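# Move the white-capped square bottle from fridge to workbench

## Task

Remove the square bottle that has a white cap from the refrigerator (its left door is already held open by a latch) and set it upright on the workbench. Everything else inside the refrigerator must stay where it was. The bottle counts as failed if it ends lying down or leaning.

## Robot and tools

ROBOT. A LinearBot: an omnidirectional wheeled base with a column about 1.7 m high. A carriage rides up and down the column on lift_m and carries two identical six-joint arms, left and right, each ending in a two-finger gripper. The arm bases sit roughly 0.57 m + lift_m above the floor, and parts of the carriage reach about 0.15 m below them. A hand can reach 0.78 m from its shoulder but only about 0.38 m below its arm base. A hand is about 0.16 m long and 0.1 m wide (0.14 m open); the wrist camera sticks out 0.11 m to one side of joint 6's axis; fingertips taper to about 5 mm thick. Parked arm: joints 1 to 6 = 0, 0.05, 0.05, 1.45, 0, 0; with both parked the robot is about 0.85 m wide and 0.65 m long. Cameras: carriage_camera is fixed on the carriage, facing forward and tilted about 20 degrees down; left_wrist_camera and right_wrist_camera look out past each hand's fingertips. Images are 672x504 pixels; intrinsics and extrinsics are supplied per camera.

FRAMES. Base frame: metres, origin on the floor below the base centre, x forward, y left, z up. left_hand and right_hand are the midpoint between that hand's pads, in the base frame; quat_wxyz rotates base axes into hand axes (hand z along the fingers, fingers open along hand y; a hand pointing straight up with joints 1, 5, 6 at 0 reads (1, 0, 0, 0)). Odometry frame is the base frame at the scene's start; base_odometry counts wheel rotation only, so slip looks like travel, and heading is in rad, left positive, -3.142 to 3.142.

move. Every argument is optional. "base" is an object with exactly one key, a relative offset from where the base last reported itself: translate_m (metres, forward positive, -2 to 2), strafe_m (metres, left positive, -2 to 2) or rotate_rad (radians, counter-clockwise/left positive, -6.3 to 6.3). "joints" is one flat object keyed by joint name, covering both arms and the lift; every value is an absolute target, not an offset. lift_m: 0 to 1 m. For each arm (prefix left_ or right_): joint1_rad -2.617 to 3.054 (swings the arm about vertical, 0 ahead, positive to the left); joint2_rad 0 to 3.141 (shoulder: 0 upper arm level pointing back, 1.57 vertical, 3.14 level pointing forward); joint3_rad 0 to 3.141 (elbow: 0 folded, 3.14 straight); joint4_rad -1.57 to 1.57 (wrist pitch, positive lifts the fingertips); joint5_rad -1.57 to 1.57 (wrist yaw, positive swings the fingertips to the right, opposite to joint 1); joint6_rad -2.094 to 2.094 (roll about the finger axis, positive clockwise looking from the forearm); gripper_m 0 to 0.093 m (gap between pads). "speeds" optionally caps this action's top speeds: translate_m and strafe_m 0.02 to 0.5 m/s, rotate_rad 0.05 to 1.57 rad/s, lift_m 0.08 to 0.25 m/s (the maximum is the default). "min_time_s" (0.1 to 8 s) sets a minimum duration for each arm and gripper motion, giving straighter, gentler moves. "cameras" lists which images to return (carriage_camera, left_wrist_camera, right_wrist_camera or "all"; omitted means all, [] means none). An action lasts at most 15 s; a base move gives up after 14 s. Unknown keys make the call invalid; out-of-range values get it refused. A call with no action just reports state and images.

wait: seconds (0 to 10), cameras as in move; the robot keeps its last commands. zoom_image: camera plus region [x0, y0, x1, y1] in image pixels from the top-left, at most 504x504, on that camera's latest image. read_manual: section "licences" gives URDF licence text only. finished_scene: scene = the current scene's number; it is final and the task must hold without the robot.

RESULTS. A "pictures" line gives the image order. The "move" line reads done, or else the worst status. base_status and joint_status per motion: done; off_target (resting away from target, possibly still pushing); contact_stop or time_out (target dropped, holding in place); not_followed (a safety check withheld that arm's targets because the arms would nearly touch; it may keep retrying); limit_stop_at_motor_heat. on_its_own lists uncommanded behaviour, where "held at" is a target, not a reading. motor_effort is percent of maximum, bracket = peak in the last action, with sizeable per-motor error; a lift effort that keeps dropping while lowering means a hand or load is resting on something. Joint torques wrap at ±28 N m for joints 1 to 3. A gripper gripping firmly reads a bit narrower than the object and may say off_target; closed on nothing it reads 0.000 to 0.002. To release, command a gap well above the reading. If a move or wait is refused or stopped, the rest of that reply's move, wait and finished_scene calls are skipped.

CAUTIONS. The simulation keeps running between calls. Hand readings are optimistic, especially far out; the real hand usually sits lower, and about 1 kg makes a level hand sag 7 to 25 cm. Arms have no contact stop and will keep pressing, then snap to target when freed. Base contact stops are unreliable and ignore the arms; a backwards drive of about 0.2 m usually frees a stuck base, and raising the lift frees a carriage resting on something. Never reverse under a table edge into the column. The robot tips most easily with the carriage high, arms outstretched or loaded, while pushing or pulling, or when stopping suddenly; only images reveal a lean. Do not let the arms strike or squeeze each other. Arms held out, especially loaded, overheat (MOTOR HOT at 75 °C; at 100 °C an OVER-TEMPERATURE FAULT drops that arm for 30 to 60 s); park them to cool. Avoid drops, releasing moving objects, slams and hard pushes, and do not knock over the other items in the refrigerator.

Each tool is called as name(argument=value, ...), one argument or row to a line, values as JSON.

## Session

move(
)

Scene clock: 0.00 s.
Joint torques (N m): no reading
base_odometry: x=+0.000 y=+0.000 heading=+0.000
base_status: not commanded
joint_positions: lift_m=+0.300 left_joint1_rad=-0.009 left_joint2_rad=+0.041 left_joint3_rad=+0.063 left_joint4_rad=+1.426 left_joint5_rad=-0.048 left_joint6_rad=+0.016 left_gripper_m=+0.09396 right_joint1_rad=-0.005 right_joint2_rad=+0.049 right_joint3_rad=+0.049 right_joint4_rad=+1.428 right_joint5_rad=-0.037 right_joint6_rad=+0.004 right_gripper_m=+0.09396
joint_status: not commanded
motor_effort: lift_m=+24 drive_wheels=+0
left_hand: x=+0.2631 y=+0.3097 z=+1.2857 quat_wxyz=(+0.998, -0.023, +0.062, +0.005) (m; base frame)
right_hand: x=+0.2693 y=-0.2956 z=+1.2820 quat_wxyz=(+0.997, -0.018, +0.072, +0.000) (m; base frame)
pictures: carriage_camera, left_wrist_camera, right_wrist_camera

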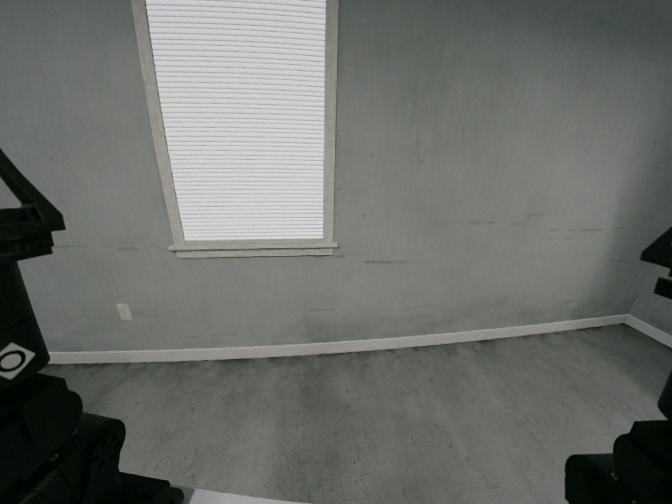

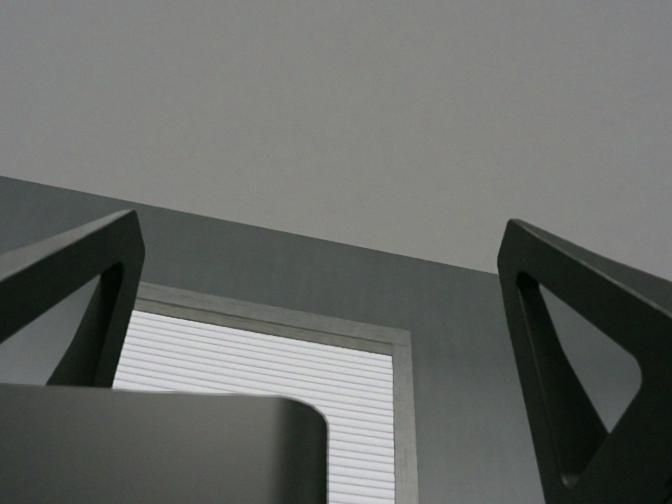

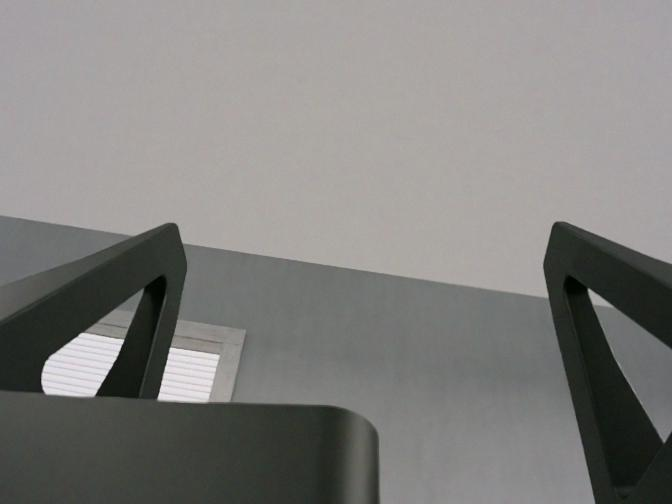

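move(
  base={"rotate_rad": 1.4},
  cameras=["carriage_camera"],
)

move(
  base={"rotate_rad": 1.4},
  cameras=["carriage_camera"],
)

move(
  base={"rotate_rad": 1.4},
  cameras=["carriage_camera"],
)

Scene clock: 11.57 s.
Joint torques (N m): left_arm=[0.29 3.86 4.81 -0.08 0 0.01] | right_arm=[0.08 3.15 6.15 -0.15 0.01 -0.15]
move: done
base_odometry: x=+0.000 y=+0.000 heading=+1.400
base_status: done
joint_positions: lift_m=+0.300 left_joint1_rad=-0.009 left_joint2_rad=+0.041 left_joint3_rad=+0.063 left_joint4_rad=+1.425 left_joint5_rad=-0.048 left_joint6_rad=+0.016 left_gripper_m=+0.09397 right_joint1_rad=-0.005 right_joint2_rad=+0.049 right_joint3_rad=+0.049 right_joint4_rad=+1.426 right_joint5_rad=-0.037 right_joint6_rad=+0.004 right_gripper_m=+0.09397
joint_status: not commanded
motor_effort: lift_m=+24(24) drive_wheels=+5(12)
left_hand: x=+0.2633 y=+0.3097 z=+1.2857 quat_wxyz=(+0.998, -0.023, +0.062, +0.005) (m; base frame)
right_hand: x=+0.2700 y=-0.2956 z=+1.2819 quat_wxyz=(+0.997, -0.018, +0.073, +0.000) (m; base frame)
pictures: carriage_camera

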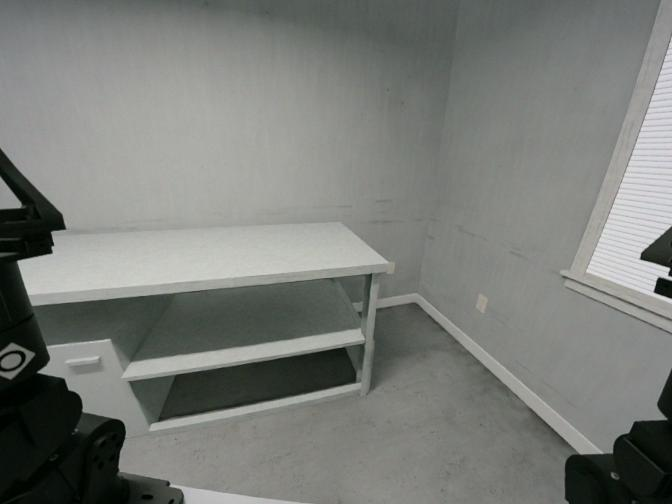

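Scene clock: 14.50 s.
Joint torques (N m): left_arm=[0.35 3.89 4.83 -0.08 0 0.01] | right_arm=[0.05 3.15 6.16 -0.13 0.01 -0.15]
move: done
base_odometry: x=+0.000 y=+0.000 heading=+2.800
base_status: done
joint_positions: lift_m=+0.300 left_joint1_rad=-0.009 left_joint2_rad=+0.041 left_joint3_rad=+0.063 left_joint4_rad=+1.424 left_joint5_rad=-0.048 left_joint6_rad=+0.016 left_gripper_m=+0.09397 right_joint1_rad=-0.005 right_joint2_rad=+0.049 right_joint3_rad=+0.049 right_joint4_rad=+1.424 right_joint5_rad=-0.037 right_joint6_rad=+0.004 right_gripper_m=+0.09397
joint_status: not commanded
motor_effort: lift_m=+24(24) drive_wheels=+4(13)
left_hand: x=+0.2634 y=+0.3097 z=+1.2857 quat_wxyz=(+0.998, -0.023, +0.063, +0.005) (m; base frame)
right_hand: x=+0.2703 y=-0.2956 z=+1.2818 quat_wxyz=(+0.997, -0.018, +0.074, +0.001) (m; base frame)
pictures: carriage_camera

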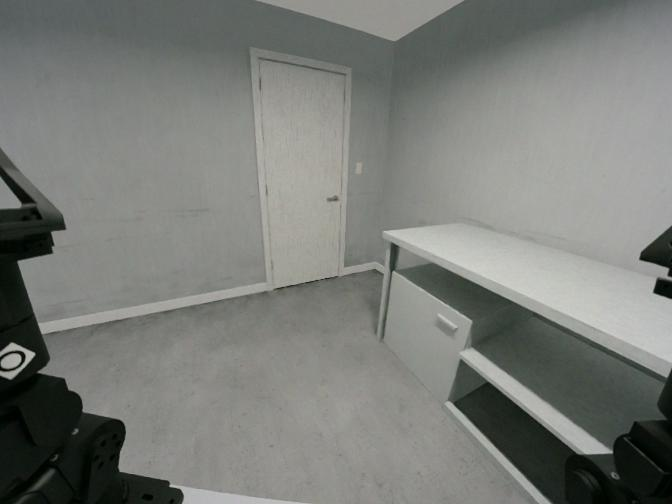

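Scene clock: 17.43 s.
Joint torques (N m): left_arm=[0.35 3.88 4.81 -0.08 0 0.01] | right_arm=[0.05 3.18 6.16 -0.12 0.01 -0.16]
move: done
base_odometry: x=+0.000 y=+0.000 heading=-2.084
base_status: done
joint_positions: lift_m=+0.300 left_joint1_rad=-0.009 left_joint2_rad=+0.041 left_joint3_rad=+0.063 left_joint4_rad=+1.424 left_joint5_rad=-0.048 left_joint6_rad=+0.016 left_gripper_m=+0.09398 right_joint1_rad=-0.005 right_joint2_rad=+0.049 right_joint3_rad=+0.049 right_joint4_rad=+1.424 right_joint5_rad=-0.037 right_joint6_rad=+0.004 right_gripper_m=+0.09398
joint_status: not commanded
motor_effort: lift_m=+24(24) drive_wheels=+5(14)
left_hand: x=+0.2635 y=+0.3097 z=+1.2857 quat_wxyz=(+0.998, -0.023, +0.063, +0.005) (m; base frame)
right_hand: x=+0.2704 y=-0.2956 z=+1.2818 quat_wxyz=(+0.997, -0.018, +0.074, +0.001) (m; base frame)
pictures: carriage_camera

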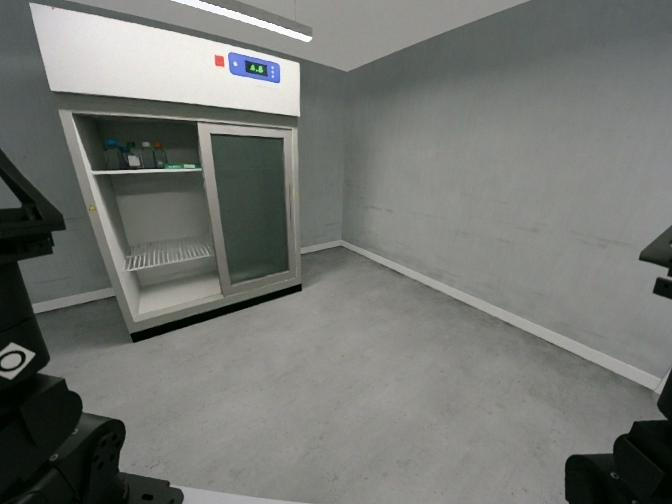

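zoom_image(
  camera="carriage_camera",
  region=[80, 110, 220, 215],
)

move(
  base={"rotate_rad": 0.6},
  joints={"lift_m": 0.5},
  cameras=["carriage_camera"],
)

Scaled by 3.600 from the camera's 672x504 image, which has a finer 960x720 frame.

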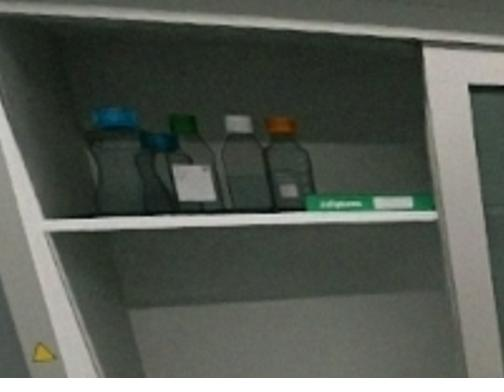

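Scene clock: 63.27 s.
Joint torques (N m): left_arm=[0.34 3.88 4.82 -0.06 0 0] | right_arm=[0.03 3.15 6.17 -0.14 0 -0.15]
move: done
base_odometry: x=+0.000 y=+0.000 heading=-1.484
base_status: done
joint_positions: lift_m=+0.500 left_joint1_rad=-0.009 left_joint2_rad=+0.041 left_joint3_rad=+0.063 left_joint4_rad=+1.424 left_joint5_rad=-0.048 left_joint6_rad=+0.016 left_gripper_m=+0.09398 right_joint1_rad=-0.005 right_joint2_rad=+0.049 right_joint3_rad=+0.049 right_joint4_rad=+1.425 right_joint5_rad=-0.037 right_joint6_rad=+0.004 right_gripper_m=+0.09398
joint_status: all done
motor_effort: lift_m=+26(32) drive_wheels=+2(13)
left_hand: x=+0.2635 y=+0.3097 z=+1.4855 quat_wxyz=(+0.998, -0.023, +0.063, +0.005) (m; base frame)
right_hand: x=+0.2701 y=-0.2956 z=+1.4817 quat_wxyz=(+0.997, -0.018, +0.073, +0.000) (m; base frame)
pictures: carriage_camera
camera_calibration:
carriage_camera: T_world_to_cam=[[0.0454457, -0.998547, 0.0289474, -0.0450971], [-0.353787, -0.0431872, -0.934329, 1.41557], [0.934221, 0.03222, -0.355235, 0.407626], [0, 0, 0, 1]] pos_world=[0.122044, 0.00296896, 1.46871]

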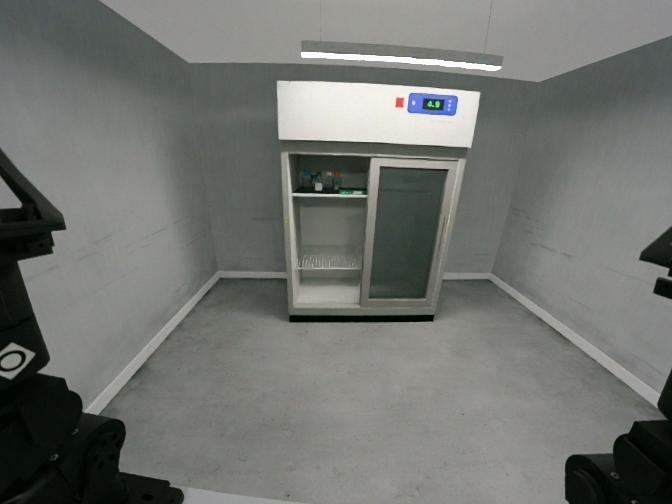

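move(
  base={"rotate_rad": 0.088},
  cameras=[],
)

move(
  base={"translate_m": 1.05},
  joints={"lift_m": 0.45},
  cameras=["carriage_camera"],
)

zoom_image(
  camera="carriage_camera",
  region=[220, 80, 460, 260],
)

Scene clock: 89.73 s.
Joint torques (N m): left_arm=[0.29 3.89 4.83 -0.07 0.01 0] | right_arm=[0.02 3.15 6.15 -0.14 0 -0.15]
move: done
base_odometry: x=+0.000 y=+0.000 heading=-1.396
base_status: done
joint_positions: lift_m=+0.500 left_joint1_rad=-0.009 left_joint2_rad=+0.041 left_joint3_rad=+0.063 left_joint4_rad=+1.424 left_joint5_rad=-0.048 left_joint6_rad=+0.016 left_gripper_m=+0.09398 right_joint1_rad=-0.005 right_joint2_rad=+0.049 right_joint3_rad=+0.049 right_joint4_rad=+1.425 right_joint5_rad=-0.037 right_joint6_rad=+0.004 right_gripper_m=+0.09398
joint_status: not commanded
motor_effort: lift_m=+26(26) drive_wheels=+0(10)
left_hand: x=+0.2635 y=+0.3097 z=+1.4855 quat_wxyz=(+0.998, -0.023, +0.063, +0.005) (m; base frame)
right_hand: x=+0.2701 y=-0.2956 z=+1.4817 quat_wxyz=(+0.997, -0.018, +0.073, +0.000) (m; base frame)
pictures: none
No camera images: "cameras" was empty.

Scene clock: 94.20 s.
Joint torques (N m): left_arm=[0.35 4.01 4.81 -0.07 0 0.01] | right_arm=[0.05 3.15 6.2 -0.17 0 -0.15]
move: done
base_odometry: x=+0.183 y=-1.034 heading=-1.396
base_status: done
joint_positions: lift_m=+0.450 left_joint1_rad=-0.009 left_joint2_rad=+0.041 left_joint3_rad=+0.063 left_joint4_rad=+1.425 left_joint5_rad=-0.048 left_joint6_rad=+0.016 left_gripper_m=+0.09398 right_joint1_rad=-0.005 right_joint2_rad=+0.049 right_joint3_rad=+0.049 right_joint4_rad=+1.428 right_joint5_rad=-0.037 right_joint6_rad=+0.004 right_gripper_m=+0.09398
joint_status: all done
motor_effort: lift_m=+21(22) drive_wheels=-5(22)
left_hand: x=+0.2633 y=+0.3097 z=+1.4361 quat_wxyz=(+0.998, -0.023, +0.062, +0.005) (m; base frame)
right_hand: x=+0.2694 y=-0.2956 z=+1.4323 quat_wxyz=(+0.997, -0.018, +0.072, +0.000) (m; base frame)
pictures: carriage_camera
camera_calibration:
carriage_camera: T_world_to_cam=[[0.0454457, -0.998547, 0.0289474, -0.0436655], [-0.353787, -0.0431872, -0.934329, 1.36936], [0.934221, 0.03222, -0.355235, 0.390058], [0, 0, 0, 1]] pos_world=[0.122044, 0.00296896, 1.41926]

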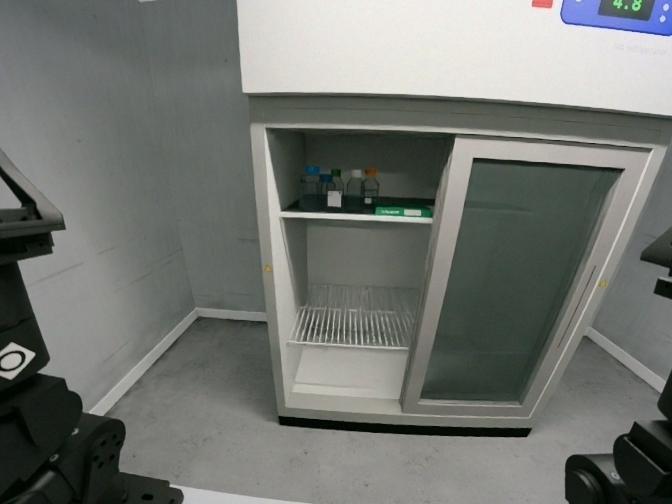

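Scaled by 2.100 from the camera's 672x504 image, which has a finer 960x720 frame.

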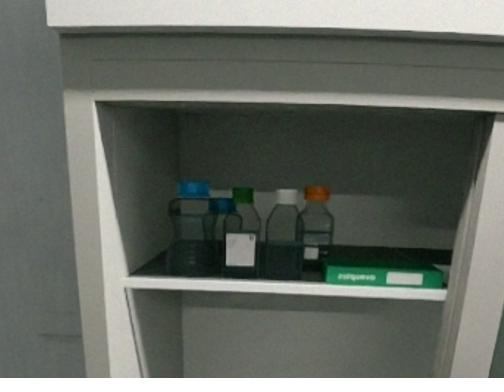

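move(
  base={"strafe_m": -0.34},
  cameras=[],
)

move(
  base={"translate_m": 0.4},
  joints={"lift_m": 0.52},
  cameras=["carriage_camera"],
)

zoom_image(
  camera="carriage_camera",
  region=[110, 100, 310, 250],
)

Scene clock: 262.37 s.
Joint torques (N m): left_arm=[0.31 3.89 4.79 -0.08 0 0] | right_arm=[-0.03 3.17 6.15 -0.17 0.01 -0.15]
move: done
base_odometry: x=-0.151 y=-1.093 heading=-1.395
base_status: done
joint_positions: lift_m=+0.450 left_joint1_rad=-0.009 left_joint2_rad=+0.041 left_joint3_rad=+0.063 left_joint4_rad=+1.425 left_joint5_rad=-0.048 left_joint6_rad=+0.016 left_gripper_m=+0.09398 right_joint1_rad=-0.004 right_joint2_rad=+0.049 right_joint3_rad=+0.049 right_joint4_rad=+1.427 right_joint5_rad=-0.037 right_joint6_rad=+0.004 right_gripper_m=+0.09398
joint_status: not commanded
motor_effort: lift_m=+21(21) drive_wheels=-6(11)
left_hand: x=+0.2633 y=+0.3097 z=+1.4361 quat_wxyz=(+0.998, -0.023, +0.062, +0.005) (m; base frame)
right_hand: x=+0.2695 y=-0.2956 z=+1.4323 quat_wxyz=(+0.997, -0.018, +0.072, +0.001) (m; base frame)
pictures: none
No camera images: "cameras" was empty.

Scene clock: 265.27 s.
Joint torques (N m): left_arm=[0.34 3.9 4.78 -0.06 -0.01 0] | right_arm=[-0.01 3.22 6.15 -0.14 0 -0.15]
move: done
base_odometry: x=-0.082 y=-1.487 heading=-1.396
base_status: done
joint_positions: lift_m=+0.520 left_joint1_rad=-0.009 left_joint2_rad=+0.041 left_joint3_rad=+0.063 left_joint4_rad=+1.424 left_joint5_rad=-0.048 left_joint6_rad=+0.016 left_gripper_m=+0.09398 right_joint1_rad=-0.004 right_joint2_rad=+0.049 right_joint3_rad=+0.049 right_joint4_rad=+1.426 right_joint5_rad=-0.037 right_joint6_rad=+0.004 right_gripper_m=+0.09398
joint_status: all done
motor_effort: lift_m=+25(32) drive_wheels=-6(13)
left_hand: x=+0.2634 y=+0.3097 z=+1.5055 quat_wxyz=(+0.998, -0.023, +0.063, +0.005) (m; base frame)
right_hand: x=+0.2700 y=-0.2956 z=+1.5018 quat_wxyz=(+0.997, -0.018, +0.073, +0.001) (m; base frame)
pictures: carriage_camera
camera_calibration:
carriage_camera: T_world_to_cam=[[0.0454457, -0.998547, 0.0289474, -0.0456777], [-0.353787, -0.0431872, -0.934329, 1.4343], [0.934221, 0.03222, -0.355235, 0.41475], [0, 0, 0, 1]] pos_world=[0.122044, 0.00296896, 1.48877]

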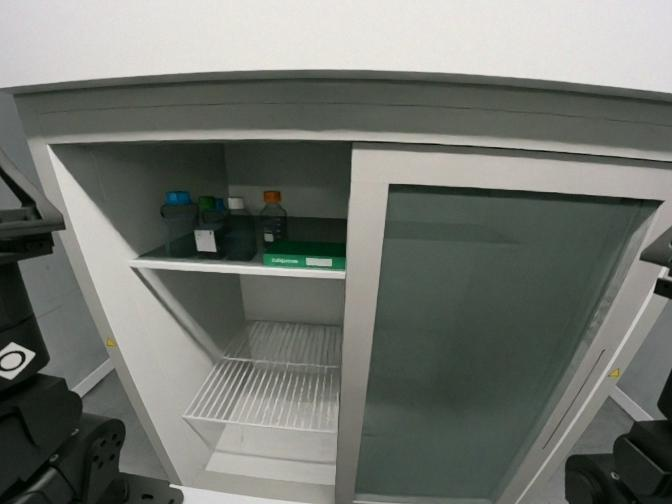

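Scaled by 2.520 from the camera's 672x504 image, which has a finer 960x720 frame.

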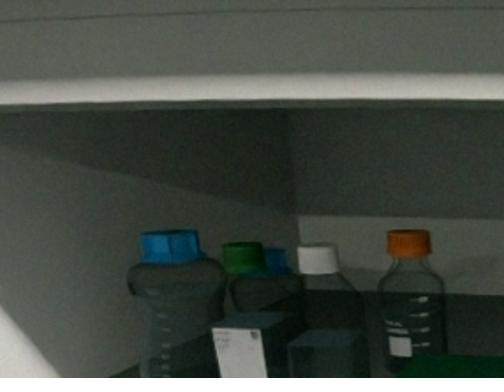

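zoom_image(
  camera="carriage_camera",
  region=[130, 170, 290, 280],
)

Scaled by 3.150 from the camera's 672x504 image, which has a finer 960x720 frame.

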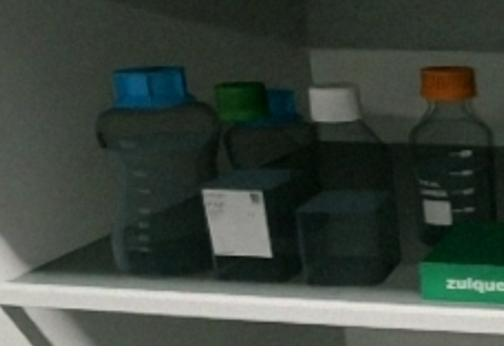

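move(
  joints={"left_joint1_rad": 0.015, "left_joint2_rad": 0.382, "left_joint3_rad": 0.513, "left_joint4_rad": -0.131, "left_joint5_rad": 0.0, "left_joint6_rad": 0.0, "left_gripper_m": 0.072},
  min_time_s=2.0,
  cameras=["carriage_camera", "left_wrist_camera"],
)

Scene clock: 374.43 s.
Joint torques (N m): left_arm=[0.95 1.95 8.46 2.16 0.08 -0.1] | right_arm=[-0.01 3.17 6.16 -0.15 0.01 -0.15]
move: done
base_odometry: x=-0.082 y=-1.487 heading=-1.396
base_status: not commanded
joint_positions: lift_m=+0.520 left_joint1_rad=+0.008 left_joint2_rad=+0.373 left_joint3_rad=+0.481 left_joint4_rad=-0.123 left_joint5_rad=-0.011 left_joint6_rad=+0.009 left_gripper_m=+0.07214 right_joint1_rad=-0.004 right_joint2_rad=+0.049 right_joint3_rad=+0.049 right_joint4_rad=+1.426 right_joint5_rad=-0.037 right_joint6_rad=+0.004 right_gripper_m=+0.09398
joint_status: all done
motor_effort: lift_m=+25(25) drive_wheels=-5(8)
left_hand: x=+0.4900 y=+0.3057 z=+1.3640 quat_wxyz=(+0.701, -0.003, +0.713, +0.010) (m; base frame)
right_hand: x=+0.2700 y=-0.2956 z=+1.5018 quat_wxyz=(+0.997, -0.018, +0.073, +0.001) (m; base frame)
pictures: carriage_camera, left_wrist_camera
camera_calibration:
carriage_camera: T_world_to_cam=[[0.0454457, -0.998547, 0.0289474, -0.0456777], [-0.353787, -0.0431872, -0.934329, 1.4343], [0.934221, 0.03222, -0.355235, 0.41475], [0, 0, 0, 1]] pos_world=[0.122044, 0.00296896, 1.48877]
left_wrist_camera: T_world_to_cam=[[0.0244772, -0.999446, 0.0225646, 0.261449], [-0.618728, -0.0328743, -0.784917, 1.38324], [0.785224, 0.00525124, -0.61919, 0.581494], [0, 0, 0, 1]] pos_world=[0.39285, 0.303724, 1.43989]

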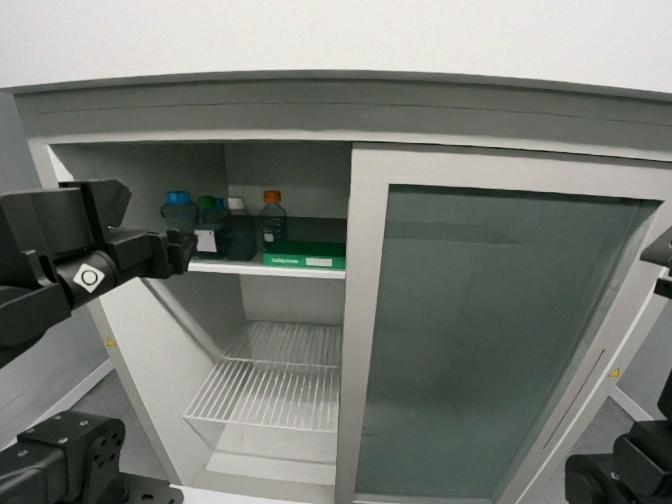

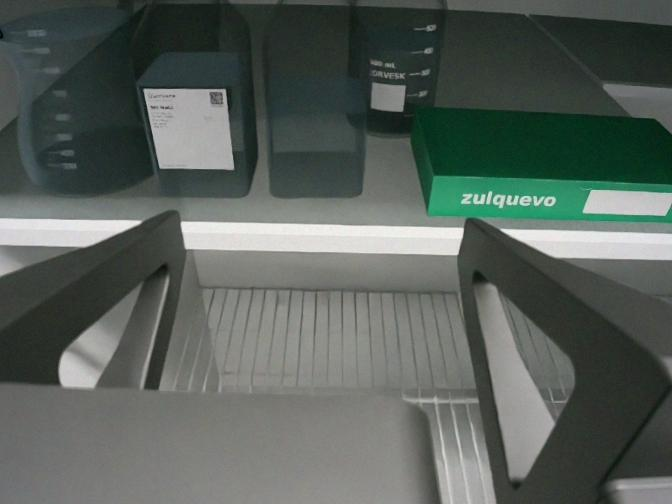

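move(
  joints={"left_joint1_rad": 0.038, "left_joint2_rad": 1.2107, "left_joint3_rad": 0.7683, "left_joint4_rad": 0.4424, "left_joint5_rad": 0.035, "left_joint6_rad": 0.0},
  min_time_s=2.5,
  cameras=["carriage_camera", "left_wrist_camera"],
)

zoom_image(
  camera="carriage_camera",
  region=[130, 140, 330, 290],
)

Scene clock: 407.70 s.
Joint torques (N m): left_arm=[0.94 -4.11 8.81 2.47 0.07 -0.1] | right_arm=[-0.01 3.15 6.16 -0.15 0 -0.15]
move: done
base_odometry: x=-0.082 y=-1.487 heading=-1.396
base_status: not commanded
joint_positions: lift_m=+0.520 left_joint1_rad=+0.031 left_joint2_rad=+1.204 left_joint3_rad=+0.735 left_joint4_rad=+0.427 left_joint5_rad=+0.024 left_joint6_rad=+0.009 left_gripper_m=+0.07214 right_joint1_rad=-0.004 right_joint2_rad=+0.049 right_joint3_rad=+0.049 right_joint4_rad=+1.426 right_joint5_rad=-0.037 right_joint6_rad=+0.004 right_gripper_m=+0.09398
joint_status: all done
motor_effort: lift_m=+25(25) drive_wheels=+6(7)
left_hand: x=+0.6495 y=+0.3106 z=+1.3644 quat_wxyz=(+0.692, +0.000, +0.722, +0.005) (m; base frame)
right_hand: x=+0.2700 y=-0.2956 z=+1.5018 quat_wxyz=(+0.997, -0.018, +0.073, +0.001) (m; base frame)
pictures: carriage_camera, left_wrist_camera
camera_calibration:
carriage_camera: T_world_to_cam=[[0.0454457, -0.998547, 0.0289474, -0.0456777], [-0.353787, -0.0431872, -0.934329, 1.4343], [0.934221, 0.03222, -0.355235, 0.41475], [0, 0, 0, 1]] pos_world=[0.122044, 0.00296896, 1.48877]
left_wrist_camera: T_world_to_cam=[[0.0132844, -0.999633, 0.0236081, 0.268388], [-0.639794, -0.0266421, -0.768085, 1.47119], [0.768432, -0.00490076, -0.639913, 0.498851], [0, 0, 0, 1]] pos_world=[0.554358, 0.30993, 1.44288]

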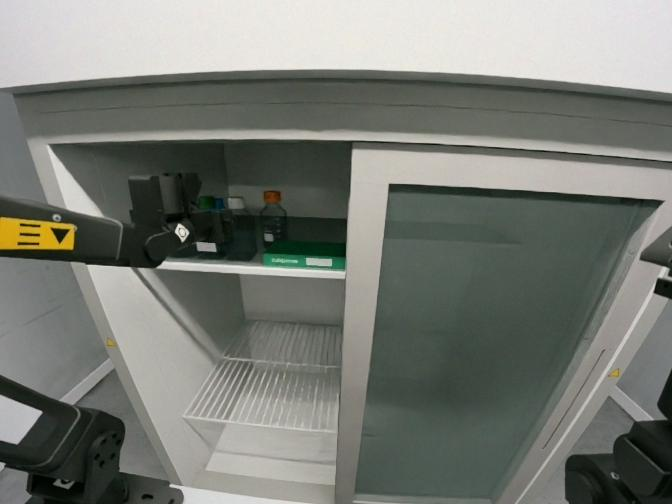

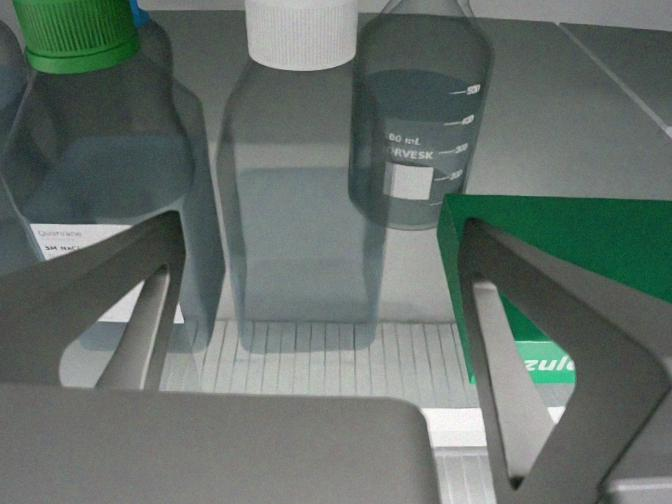

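Scaled by 2.520 from the camera's 672x504 image, which has a finer 960x720 frame.

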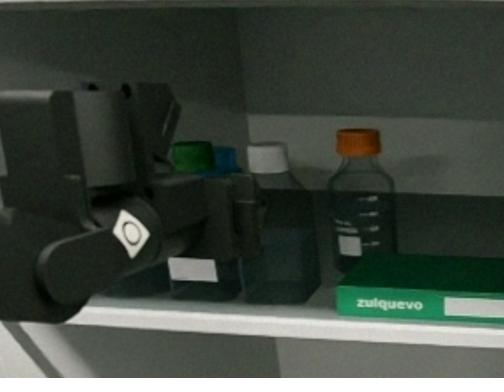

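zoom_image(
  camera="carriage_camera",
  region=[180, 180, 270, 250],
)

Scaled by 5.600 from the camera's 672x504 image, which has a finer 960x720 frame.

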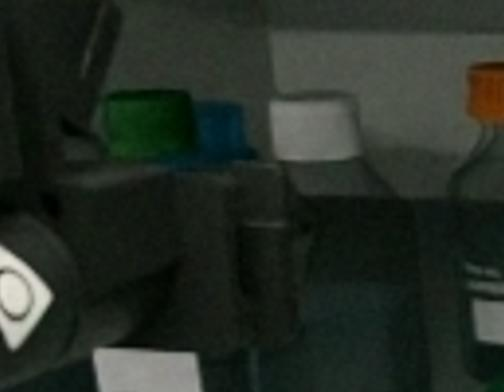

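move(
  joints={"lift_m": 0.54, "left_joint1_rad": 0.067, "left_joint2_rad": 1.498, "left_joint3_rad": 0.9896, "left_joint4_rad": 0.5084, "left_joint5_rad": 0.065, "left_joint6_rad": 0.0},
  min_time_s=1.5,
  cameras=["carriage_camera", "left_wrist_camera"],
)

zoom_image(
  camera="carriage_camera",
  region=[180, 180, 270, 250],
)

Scene clock: 456.00 s.
Joint torques (N m): left_arm=[0.91 -6.54 8.69 2.46 0.07 -0.1] | right_arm=[-0.01 3.18 6.16 -0.14 0 -0.15]
move: done
base_odometry: x=-0.082 y=-1.487 heading=-1.396
base_status: not commanded
joint_positions: lift_m=+0.540 left_joint1_rad=+0.060 left_joint2_rad=+1.491 left_joint3_rad=+0.957 left_joint4_rad=+0.494 left_joint5_rad=+0.054 left_joint6_rad=+0.009 left_gripper_m=+0.07214 right_joint1_rad=-0.004 right_joint2_rad=+0.049 right_joint3_rad=+0.049 right_joint4_rad=+1.426 right_joint5_rad=-0.037 right_joint6_rad=+0.004 right_gripper_m=+0.09398
joint_status: all done
motor_effort: lift_m=+26(31) drive_wheels=+3(7)
left_hand: x=+0.7183 y=+0.3217 z=+1.3859 quat_wxyz=(+0.693, +0.000, +0.721, +0.005) (m; base frame)
right_hand: x=+0.2700 y=-0.2956 z=+1.5217 quat_wxyz=(+0.997, -0.018, +0.073, +0.001) (m; base frame)
pictures: carriage_camera, left_wrist_camera
camera_calibration:
carriage_camera: T_world_to_cam=[[0.0454457, -0.998547, 0.0289474, -0.046255], [-0.353787, -0.0431872, -0.934329, 1.45294], [0.934221, 0.03222, -0.355235, 0.421836], [0, 0, 0, 1]] pos_world=[0.122044, 0.00296896, 1.50871]
left_wrist_camera: T_world_to_cam=[[0.0125057, -0.999606, 0.0251423, 0.276522], [-0.63801, -0.0273376, -0.769543, 1.53295], [0.769926, -0.00641734, -0.6381, 0.456701], [0, 0, 0, 1]] pos_world=[0.622951, 0.321251, 1.46414]

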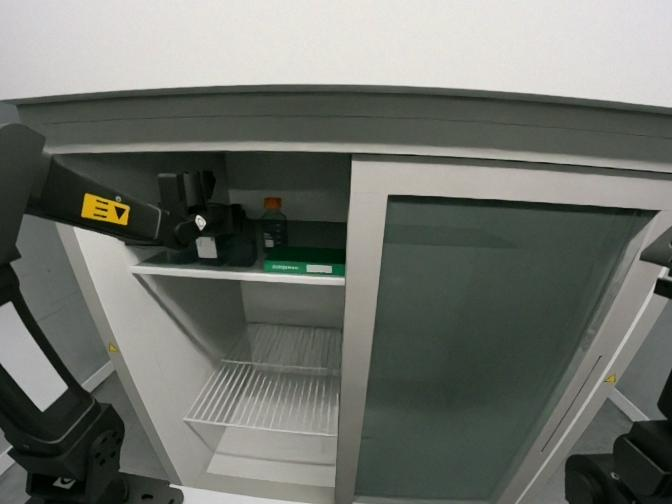

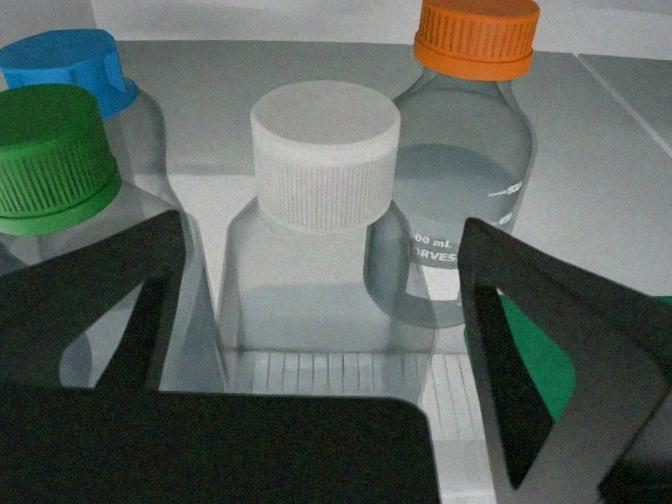

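Scaled by 5.600 from the camera's 672x504 image, which has a finer 960x720 frame.

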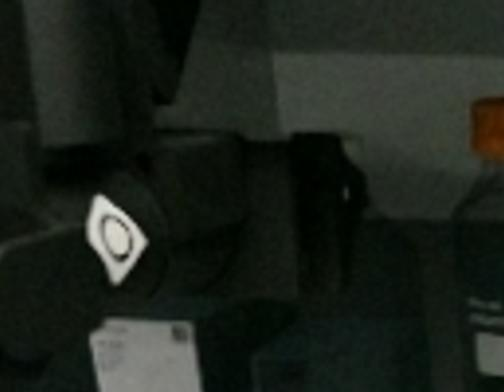

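move(
  joints={"lift_m": 0.535, "left_joint1_rad": 0.067, "left_joint2_rad": 1.6942, "left_joint3_rad": 1.191, "left_joint4_rad": 0.5032, "left_joint5_rad": 0.065, "left_joint6_rad": 0.0},
  min_time_s=1.5,
  cameras=["carriage_camera", "left_wrist_camera"],
)

zoom_image(
  camera="carriage_camera",
  region=[180, 180, 270, 250],
)

Scene clock: 524.83 s.
Joint torques (N m): left_arm=[0.91 -8.34 8.75 2.34 0.07 -0.09] | right_arm=[-0.02 3.15 6.17 -0.15 0.01 -0.15]
move: done
base_odometry: x=-0.082 y=-1.487 heading=-1.396
base_status: not commanded
joint_positions: lift_m=+0.535 left_joint1_rad=+0.060 left_joint2_rad=+1.686 left_joint3_rad=+1.158 left_joint4_rad=+0.498 left_joint5_rad=+0.056 left_joint6_rad=+0.009 left_gripper_m=+0.07214 right_joint1_rad=-0.004 right_joint2_rad=+0.049 right_joint3_rad=+0.049 right_joint4_rad=+1.426 right_joint5_rad=-0.037 right_joint6_rad=+0.004 right_gripper_m=+0.09398
joint_status: all done
motor_effort: lift_m=+21(22) drive_wheels=+3(9)
left_hand: x=+0.7701 y=+0.3246 z=+1.3849 quat_wxyz=(+0.697, +0.001, +0.717, +0.004) (m; base frame)
right_hand: x=+0.2699 y=-0.2956 z=+1.5173 quat_wxyz=(+0.997, -0.018, +0.073, +0.001) (m; base frame)
pictures: carriage_camera, left_wrist_camera
camera_calibration:
carriage_camera: T_world_to_cam=[[0.0454457, -0.998547, 0.0289474, -0.0461275], [-0.353787, -0.0431872, -0.934329, 1.44882], [0.934221, 0.03222, -0.355235, 0.420271], [0, 0, 0, 1]] pos_world=[0.122044, 0.00296896, 1.50431]
left_wrist_camera: T_world_to_cam=[[0.0107062, -0.999639, 0.0246565, 0.280836], [-0.629512, -0.0258963, -0.776559, 1.56803], [0.776917, -0.00720753, -0.629561, 0.399208], [0, 0, 0, 1]] pos_world=[0.673935, 0.324218, 1.46207]

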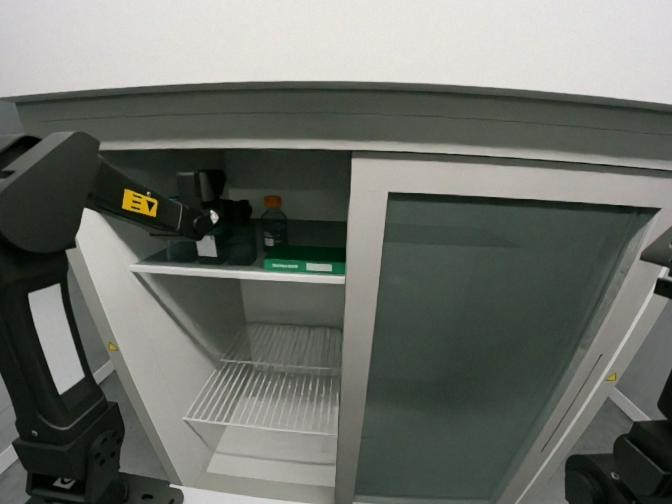

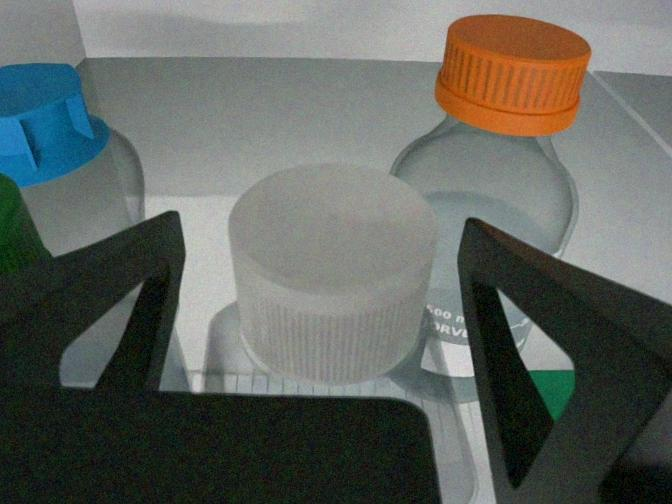

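Scaled by 5.600 from the camera's 672x504 image, which has a finer 960x720 frame.

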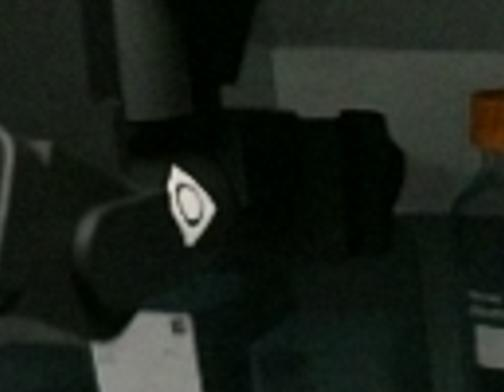

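move(
  joints={"lift_m": 0.527, "left_joint1_rad": 0.063, "left_joint5_rad": 0.073},
  speeds={"lift_m": 0.08},
  cameras=[],
)

move(
  joints={"left_gripper_m": 0.052},
  min_time_s=1.5,
  cameras=["left_wrist_camera"],
)

Scene clock: 546.50 s.
Joint torques (N m): left_arm=[0.55 -8.96 8.31 2.33 0.07 -0.09] | right_arm=[-0.01 3.19 6.16 -0.15 0 -0.15]
move: done
base_odometry: x=-0.082 y=-1.487 heading=-1.396
base_status: not commanded
joint_positions: lift_m=+0.527 left_joint1_rad=+0.060 left_joint2_rad=+1.692 left_joint3_rad=+1.165 left_joint4_rad=+0.499 left_joint5_rad=+0.062 left_joint6_rad=+0.009 left_gripper_m=+0.07214 right_joint1_rad=-0.004 right_joint2_rad=+0.049 right_joint3_rad=+0.049 right_joint4_rad=+1.426 right_joint5_rad=-0.037 right_joint6_rad=+0.004 right_gripper_m=+0.09398
joint_status: all done
motor_effort: lift_m=+21(22) drive_wheels=-5(7)
left_hand: x=+0.7719 y=+0.3236 z=+1.3766 quat_wxyz=(+0.697, +0.003, +0.717, +0.002) (m; base frame)
right_hand: x=+0.2698 y=-0.2956 z=+1.5093 quat_wxyz=(+0.997, -0.018, +0.073, +0.001) (m; base frame)
pictures: none
No camera images: "cameras" was empty.

Scene clock: 548.30 s.
Joint torques (N m): left_arm=[0.57 -8.96 8.21 2.31 -0.03 0.03] | right_arm=[0.01 3.17 6.16 -0.15 0 -0.15]
move: done
base_odometry: x=-0.082 y=-1.487 heading=-1.396
base_status: not commanded
joint_positions: lift_m=+0.527 left_joint1_rad=+0.060 left_joint2_rad=+1.692 left_joint3_rad=+1.165 left_joint4_rad=+0.501 left_joint5_rad=+0.073 left_joint6_rad=-0.003 left_gripper_m=+0.05242 right_joint1_rad=-0.004 right_joint2_rad=+0.049 right_joint3_rad=+0.049 right_joint4_rad=+1.426 right_joint5_rad=-0.037 right_joint6_rad=+0.004 right_gripper_m=+0.09398
joint_status: all done
motor_effort: lift_m=+21(21) drive_wheels=-3(8)
left_hand: x=+0.7719 y=+0.3218 z=+1.3771 quat_wxyz=(+0.698, +0.003, +0.717, -0.006) (m; base frame)
right_hand: x=+0.2698 y=-0.2956 z=+1.5093 quat_wxyz=(+0.997, -0.018, +0.073, +0.001) (m; base frame)
pictures: left_wrist_camera
camera_calibration:
left_wrist_camera: T_world_to_cam=[[-0.00619488, -0.999317, 0.0364372, 0.274885], [-0.628171, -0.0244621, -0.77769, 1.5631], [0.77805, -0.0277065, -0.627591, 0.395924], [0, 0, 0, 1]] pos_world=[0.675549, 0.323904, 1.45407]

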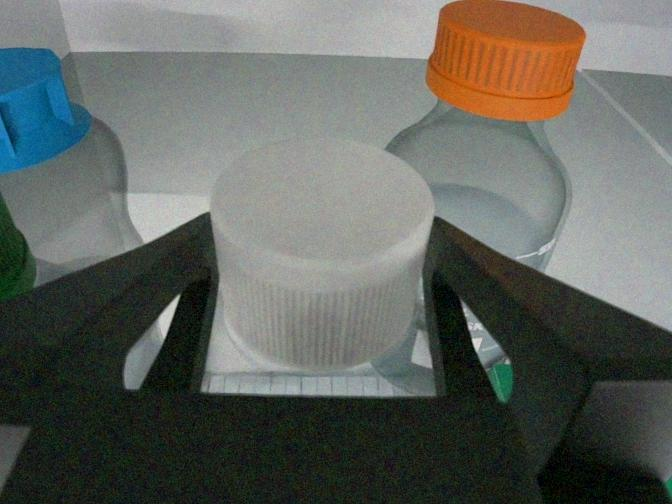

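move(
  joints={"left_gripper_m": 0.044},
  min_time_s=1.5,
  cameras=["left_wrist_camera"],
)

Scene clock: 558.03 s.
Joint torques (N m): left_arm=[0.58 -8.94 8.16 2.09 -0.03 0.11] | right_arm=[-0.01 3.18 6.16 -0.16 0 -0.15]
move: done
base_odometry: x=-0.082 y=-1.487 heading=-1.396
base_status: not commanded
joint_positions: lift_m=+0.527 left_joint1_rad=+0.060 left_joint2_rad=+1.692 left_joint3_rad=+1.165 left_joint4_rad=+0.519 left_joint5_rad=+0.073 left_joint6_rad=-0.010 left_gripper_m=+0.04486 right_joint1_rad=-0.004 right_joint2_rad=+0.049 right_joint3_rad=+0.049 right_joint4_rad=+1.426 right_joint5_rad=-0.037 right_joint6_rad=+0.004 right_gripper_m=+0.09398
joint_status: all done
motor_effort: lift_m=+21(21) drive_wheels=-6(7)
left_hand: x=+0.7720 y=+0.3218 z=+1.3820 quat_wxyz=(+0.704, +0.001, +0.710, -0.008) (m; base frame)
right_hand: x=+0.2698 y=-0.2956 z=+1.5093 quat_wxyz=(+0.997, -0.018, +0.073, +0.001) (m; base frame)
pictures: left_wrist_camera
camera_calibration:
left_wrist_camera: T_world_to_cam=[[-0.0068138, -0.999061, 0.0427869, 0.266337], [-0.613325, -0.0296194, -0.789275, 1.57318], [0.789802, -0.0316202, -0.612547, 0.370269], [0, 0, 0, 1]] pos_world=[0.674244, 0.324392, 1.45708]

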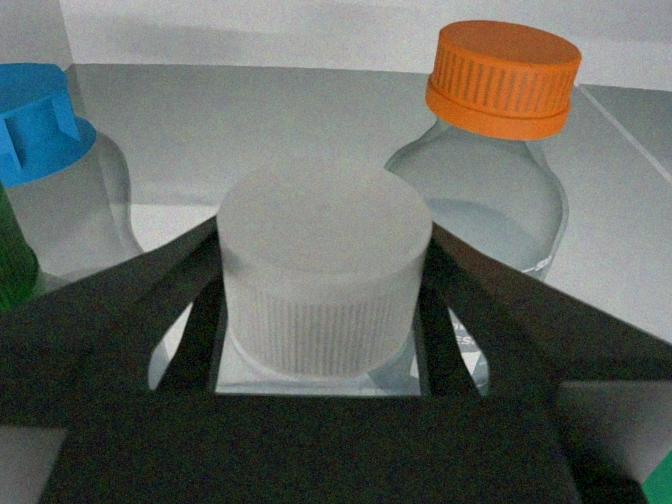

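move(
  joints={"left_gripper_m": 0.036},
  min_time_s=1.0,
  cameras=["left_wrist_camera"],
)

Scene clock: 567.53 s.
Joint torques (N m): left_arm=[0.61 -8.92 8.13 2.09 -0.03 0.12] | right_arm=[0.01 3.17 6.16 -0.15 0.01 -0.15]
move: off_target
base_odometry: x=-0.082 y=-1.487 heading=-1.396
base_status: not commanded
joint_positions: lift_m=+0.527 left_joint1_rad=+0.060 left_joint2_rad=+1.692 left_joint3_rad=+1.165 left_joint4_rad=+0.520 left_joint5_rad=+0.073 left_joint6_rad=-0.010 left_gripper_m=+0.04484 right_joint1_rad=-0.004 right_joint2_rad=+0.049 right_joint3_rad=+0.049 right_joint4_rad=+1.426 right_joint5_rad=-0.037 right_joint6_rad=+0.004 right_gripper_m=+0.09398
joint_status: left_gripper_m off_target (ended at +0.04484, target +0.03600)
motor_effort: lift_m=+21(21) drive_wheels=-6(7)
left_hand: x=+0.7720 y=+0.3218 z=+1.3821 quat_wxyz=(+0.704, +0.001, +0.710, -0.008) (m; base frame)
right_hand: x=+0.2698 y=-0.2956 z=+1.5093 quat_wxyz=(+0.997, -0.018, +0.073, +0.001) (m; base frame)
pictures: left_wrist_camera
camera_calibration:
left_wrist_camera: T_world_to_cam=[[-0.00683009, -0.999062, 0.0427613, 0.266382], [-0.613024, -0.0296012, -0.78951, 1.57334], [0.790035, -0.0316061, -0.612247, 0.369727], [0, 0, 0, 1]] pos_world=[0.674216, 0.32439, 1.45714]

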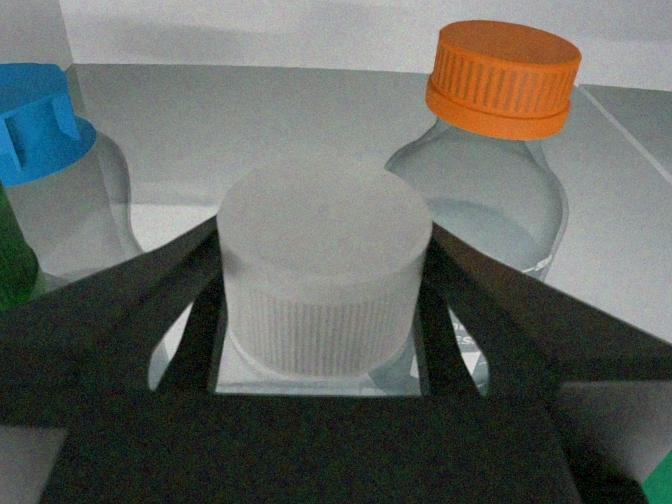

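move(
  joints={"lift_m": 0.55},
  speeds={"lift_m": 0.08},
  cameras=["carriage_camera", "left_wrist_camera"],
)

zoom_image(
  camera="carriage_camera",
  region=[130, 140, 330, 290],
)

Scene clock: 603.63 s.
Joint torques (N m): left_arm=[0.55 -9.89 8.13 2.82 -0.03 0.11] | right_arm=[-0.01 3.1 6.17 -0.16 0 -0.15]
move: done
base_odometry: x=-0.082 y=-1.487 heading=-1.396
base_status: not commanded
joint_positions: lift_m=+0.550 left_joint1_rad=+0.060 left_joint2_rad=+1.703 left_joint3_rad=+1.165 left_joint4_rad=+0.458 left_joint5_rad=+0.073 left_joint6_rad=-0.010 left_gripper_m=+0.04352 right_joint1_rad=-0.004 right_joint2_rad=+0.049 right_joint3_rad=+0.049 right_joint4_rad=+1.426 right_joint5_rad=-0.037 right_joint6_rad=+0.004 right_gripper_m=+0.09398
joint_status: all done
motor_effort: lift_m=+26(31) drive_wheels=+5(7)
left_hand: x=+0.7732 y=+0.3219 z=+1.3840 quat_wxyz=(+0.679, -0.001, +0.734, -0.010) (m; base frame)
right_hand: x=+0.2698 y=-0.2956 z=+1.5317 quat_wxyz=(+0.997, -0.018, +0.073, +0.001) (m; base frame)
pictures: carriage_camera, left_wrist_camera
camera_calibration:
carriage_camera: T_world_to_cam=[[0.0454457, -0.998547, 0.0289474, -0.0465421], [-0.353787, -0.0431872, -0.934329, 1.46221], [0.934221, 0.03222, -0.355235, 0.425359], [0, 0, 0, 1]] pos_world=[0.122044, 0.00296896, 1.51863]
left_wrist_camera: T_world_to_cam=[[-0.00359952, -0.998867, 0.0474559, 0.25732], [-0.667919, -0.0329168, -0.743505, 1.55544], [0.744225, -0.034373, -0.667044, 0.482132], [0, 0, 0, 1]] pos_world=[0.681021, 0.324801, 1.46587]

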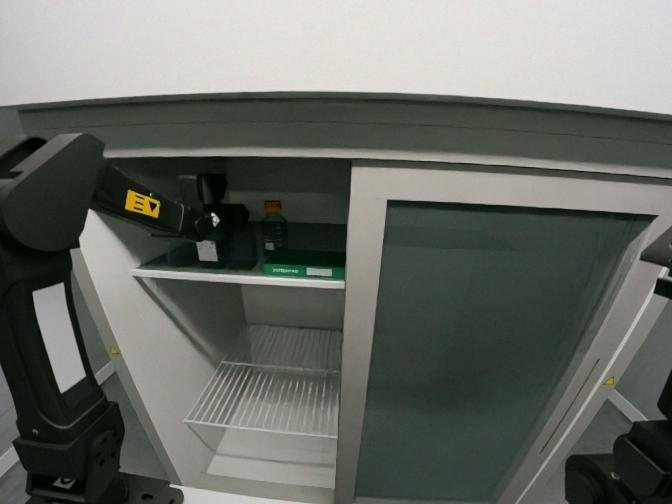

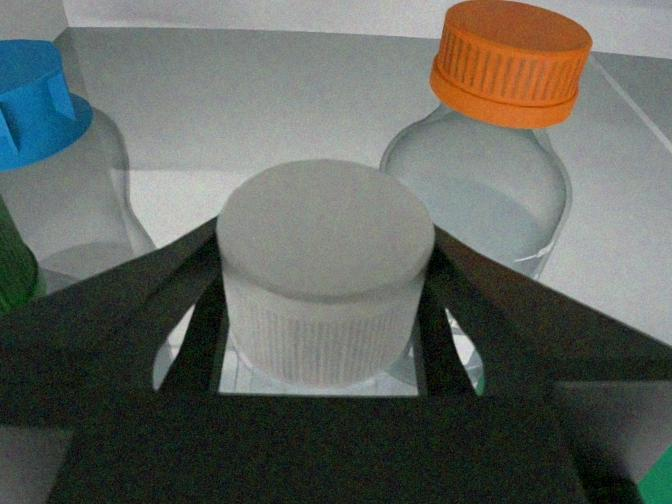

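Scaled by 2.520 from the camera's 672x504 image, which has a finer 960x720 frame.

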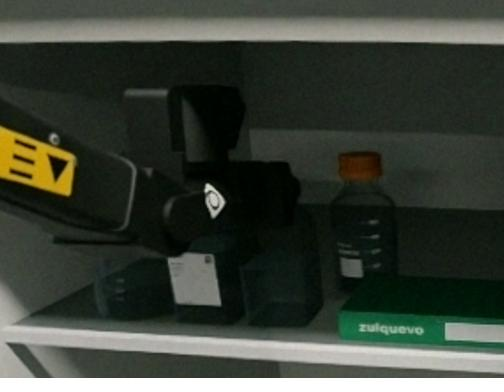

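move(
  joints={"lift_m": 0.57, "left_joint4_rad": 0.56},
  speeds={"lift_m": 0.08},
  min_time_s=0.5,
  cameras=["carriage_camera", "left_wrist_camera"],
)

zoom_image(
  camera="carriage_camera",
  region=[130, 140, 330, 290],
)

Scene clock: 616.33 s.
Joint torques (N m): left_arm=[0.54 -11.06 8.14 3.51 -0.02 0.1] | right_arm=[0.01 3.17 6.22 -0.16 0 -0.15]
move: off_target
base_odometry: x=-0.082 y=-1.487 heading=-1.396
base_status: not commanded
joint_positions: lift_m=+0.570 left_joint1_rad=+0.060 left_joint2_rad=+1.715 left_joint3_rad=+1.165 left_joint4_rad=+0.452 left_joint5_rad=+0.073 left_joint6_rad=-0.009 left_gripper_m=+0.04336 right_joint1_rad=-0.004 right_joint2_rad=+0.049 right_joint3_rad=+0.049 right_joint4_rad=+1.426 right_joint5_rad=-0.037 right_joint6_rad=+0.004 right_gripper_m=+0.09398
joint_status: left_joint4_rad off_target (ended at +0.452, target +0.560); the others done
motor_effort: lift_m=+26(30) drive_wheels=-3(7)
left_hand: x=+0.7750 y=+0.3220 z=+1.3964 quat_wxyz=(+0.672, -0.001, +0.740, -0.010) (m; base frame)
right_hand: x=+0.2698 y=-0.2956 z=+1.5517 quat_wxyz=(+0.997, -0.018, +0.073, +0.001) (m; base frame)
pictures: carriage_camera, left_wrist_camera
camera_calibration:
carriage_camera: T_world_to_cam=[[0.0454457, -0.998547, 0.0289474, -0.0471224], [-0.353787, -0.0431872, -0.934329, 1.48093], [0.934221, 0.03222, -0.355235, 0.432479], [0, 0, 0, 1]] pos_world=[0.122044, 0.00296896, 1.53867]
left_wrist_camera: T_world_to_cam=[[-0.00285116, -0.998869, 0.0474546, 0.256271], [-0.681111, -0.0328056, -0.731445, 1.55921], [0.732175, -0.0344073, -0.680247, 0.516835], [0, 0, 0, 1]] pos_world=[0.684312, 0.324915, 1.47989]

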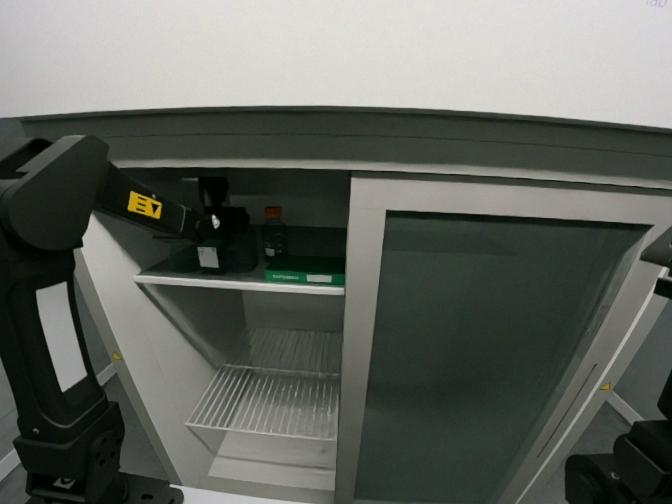

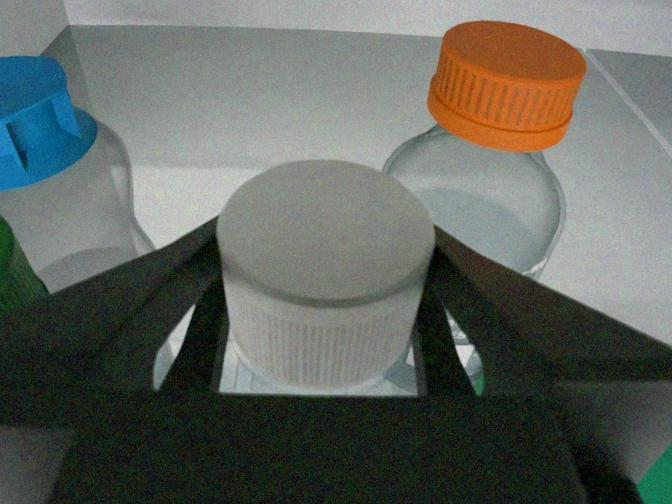

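Scaled by 2.520 from the camera's 672x504 image, which has a finer 960x720 frame.

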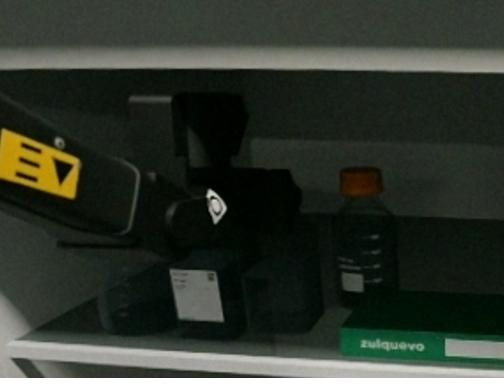

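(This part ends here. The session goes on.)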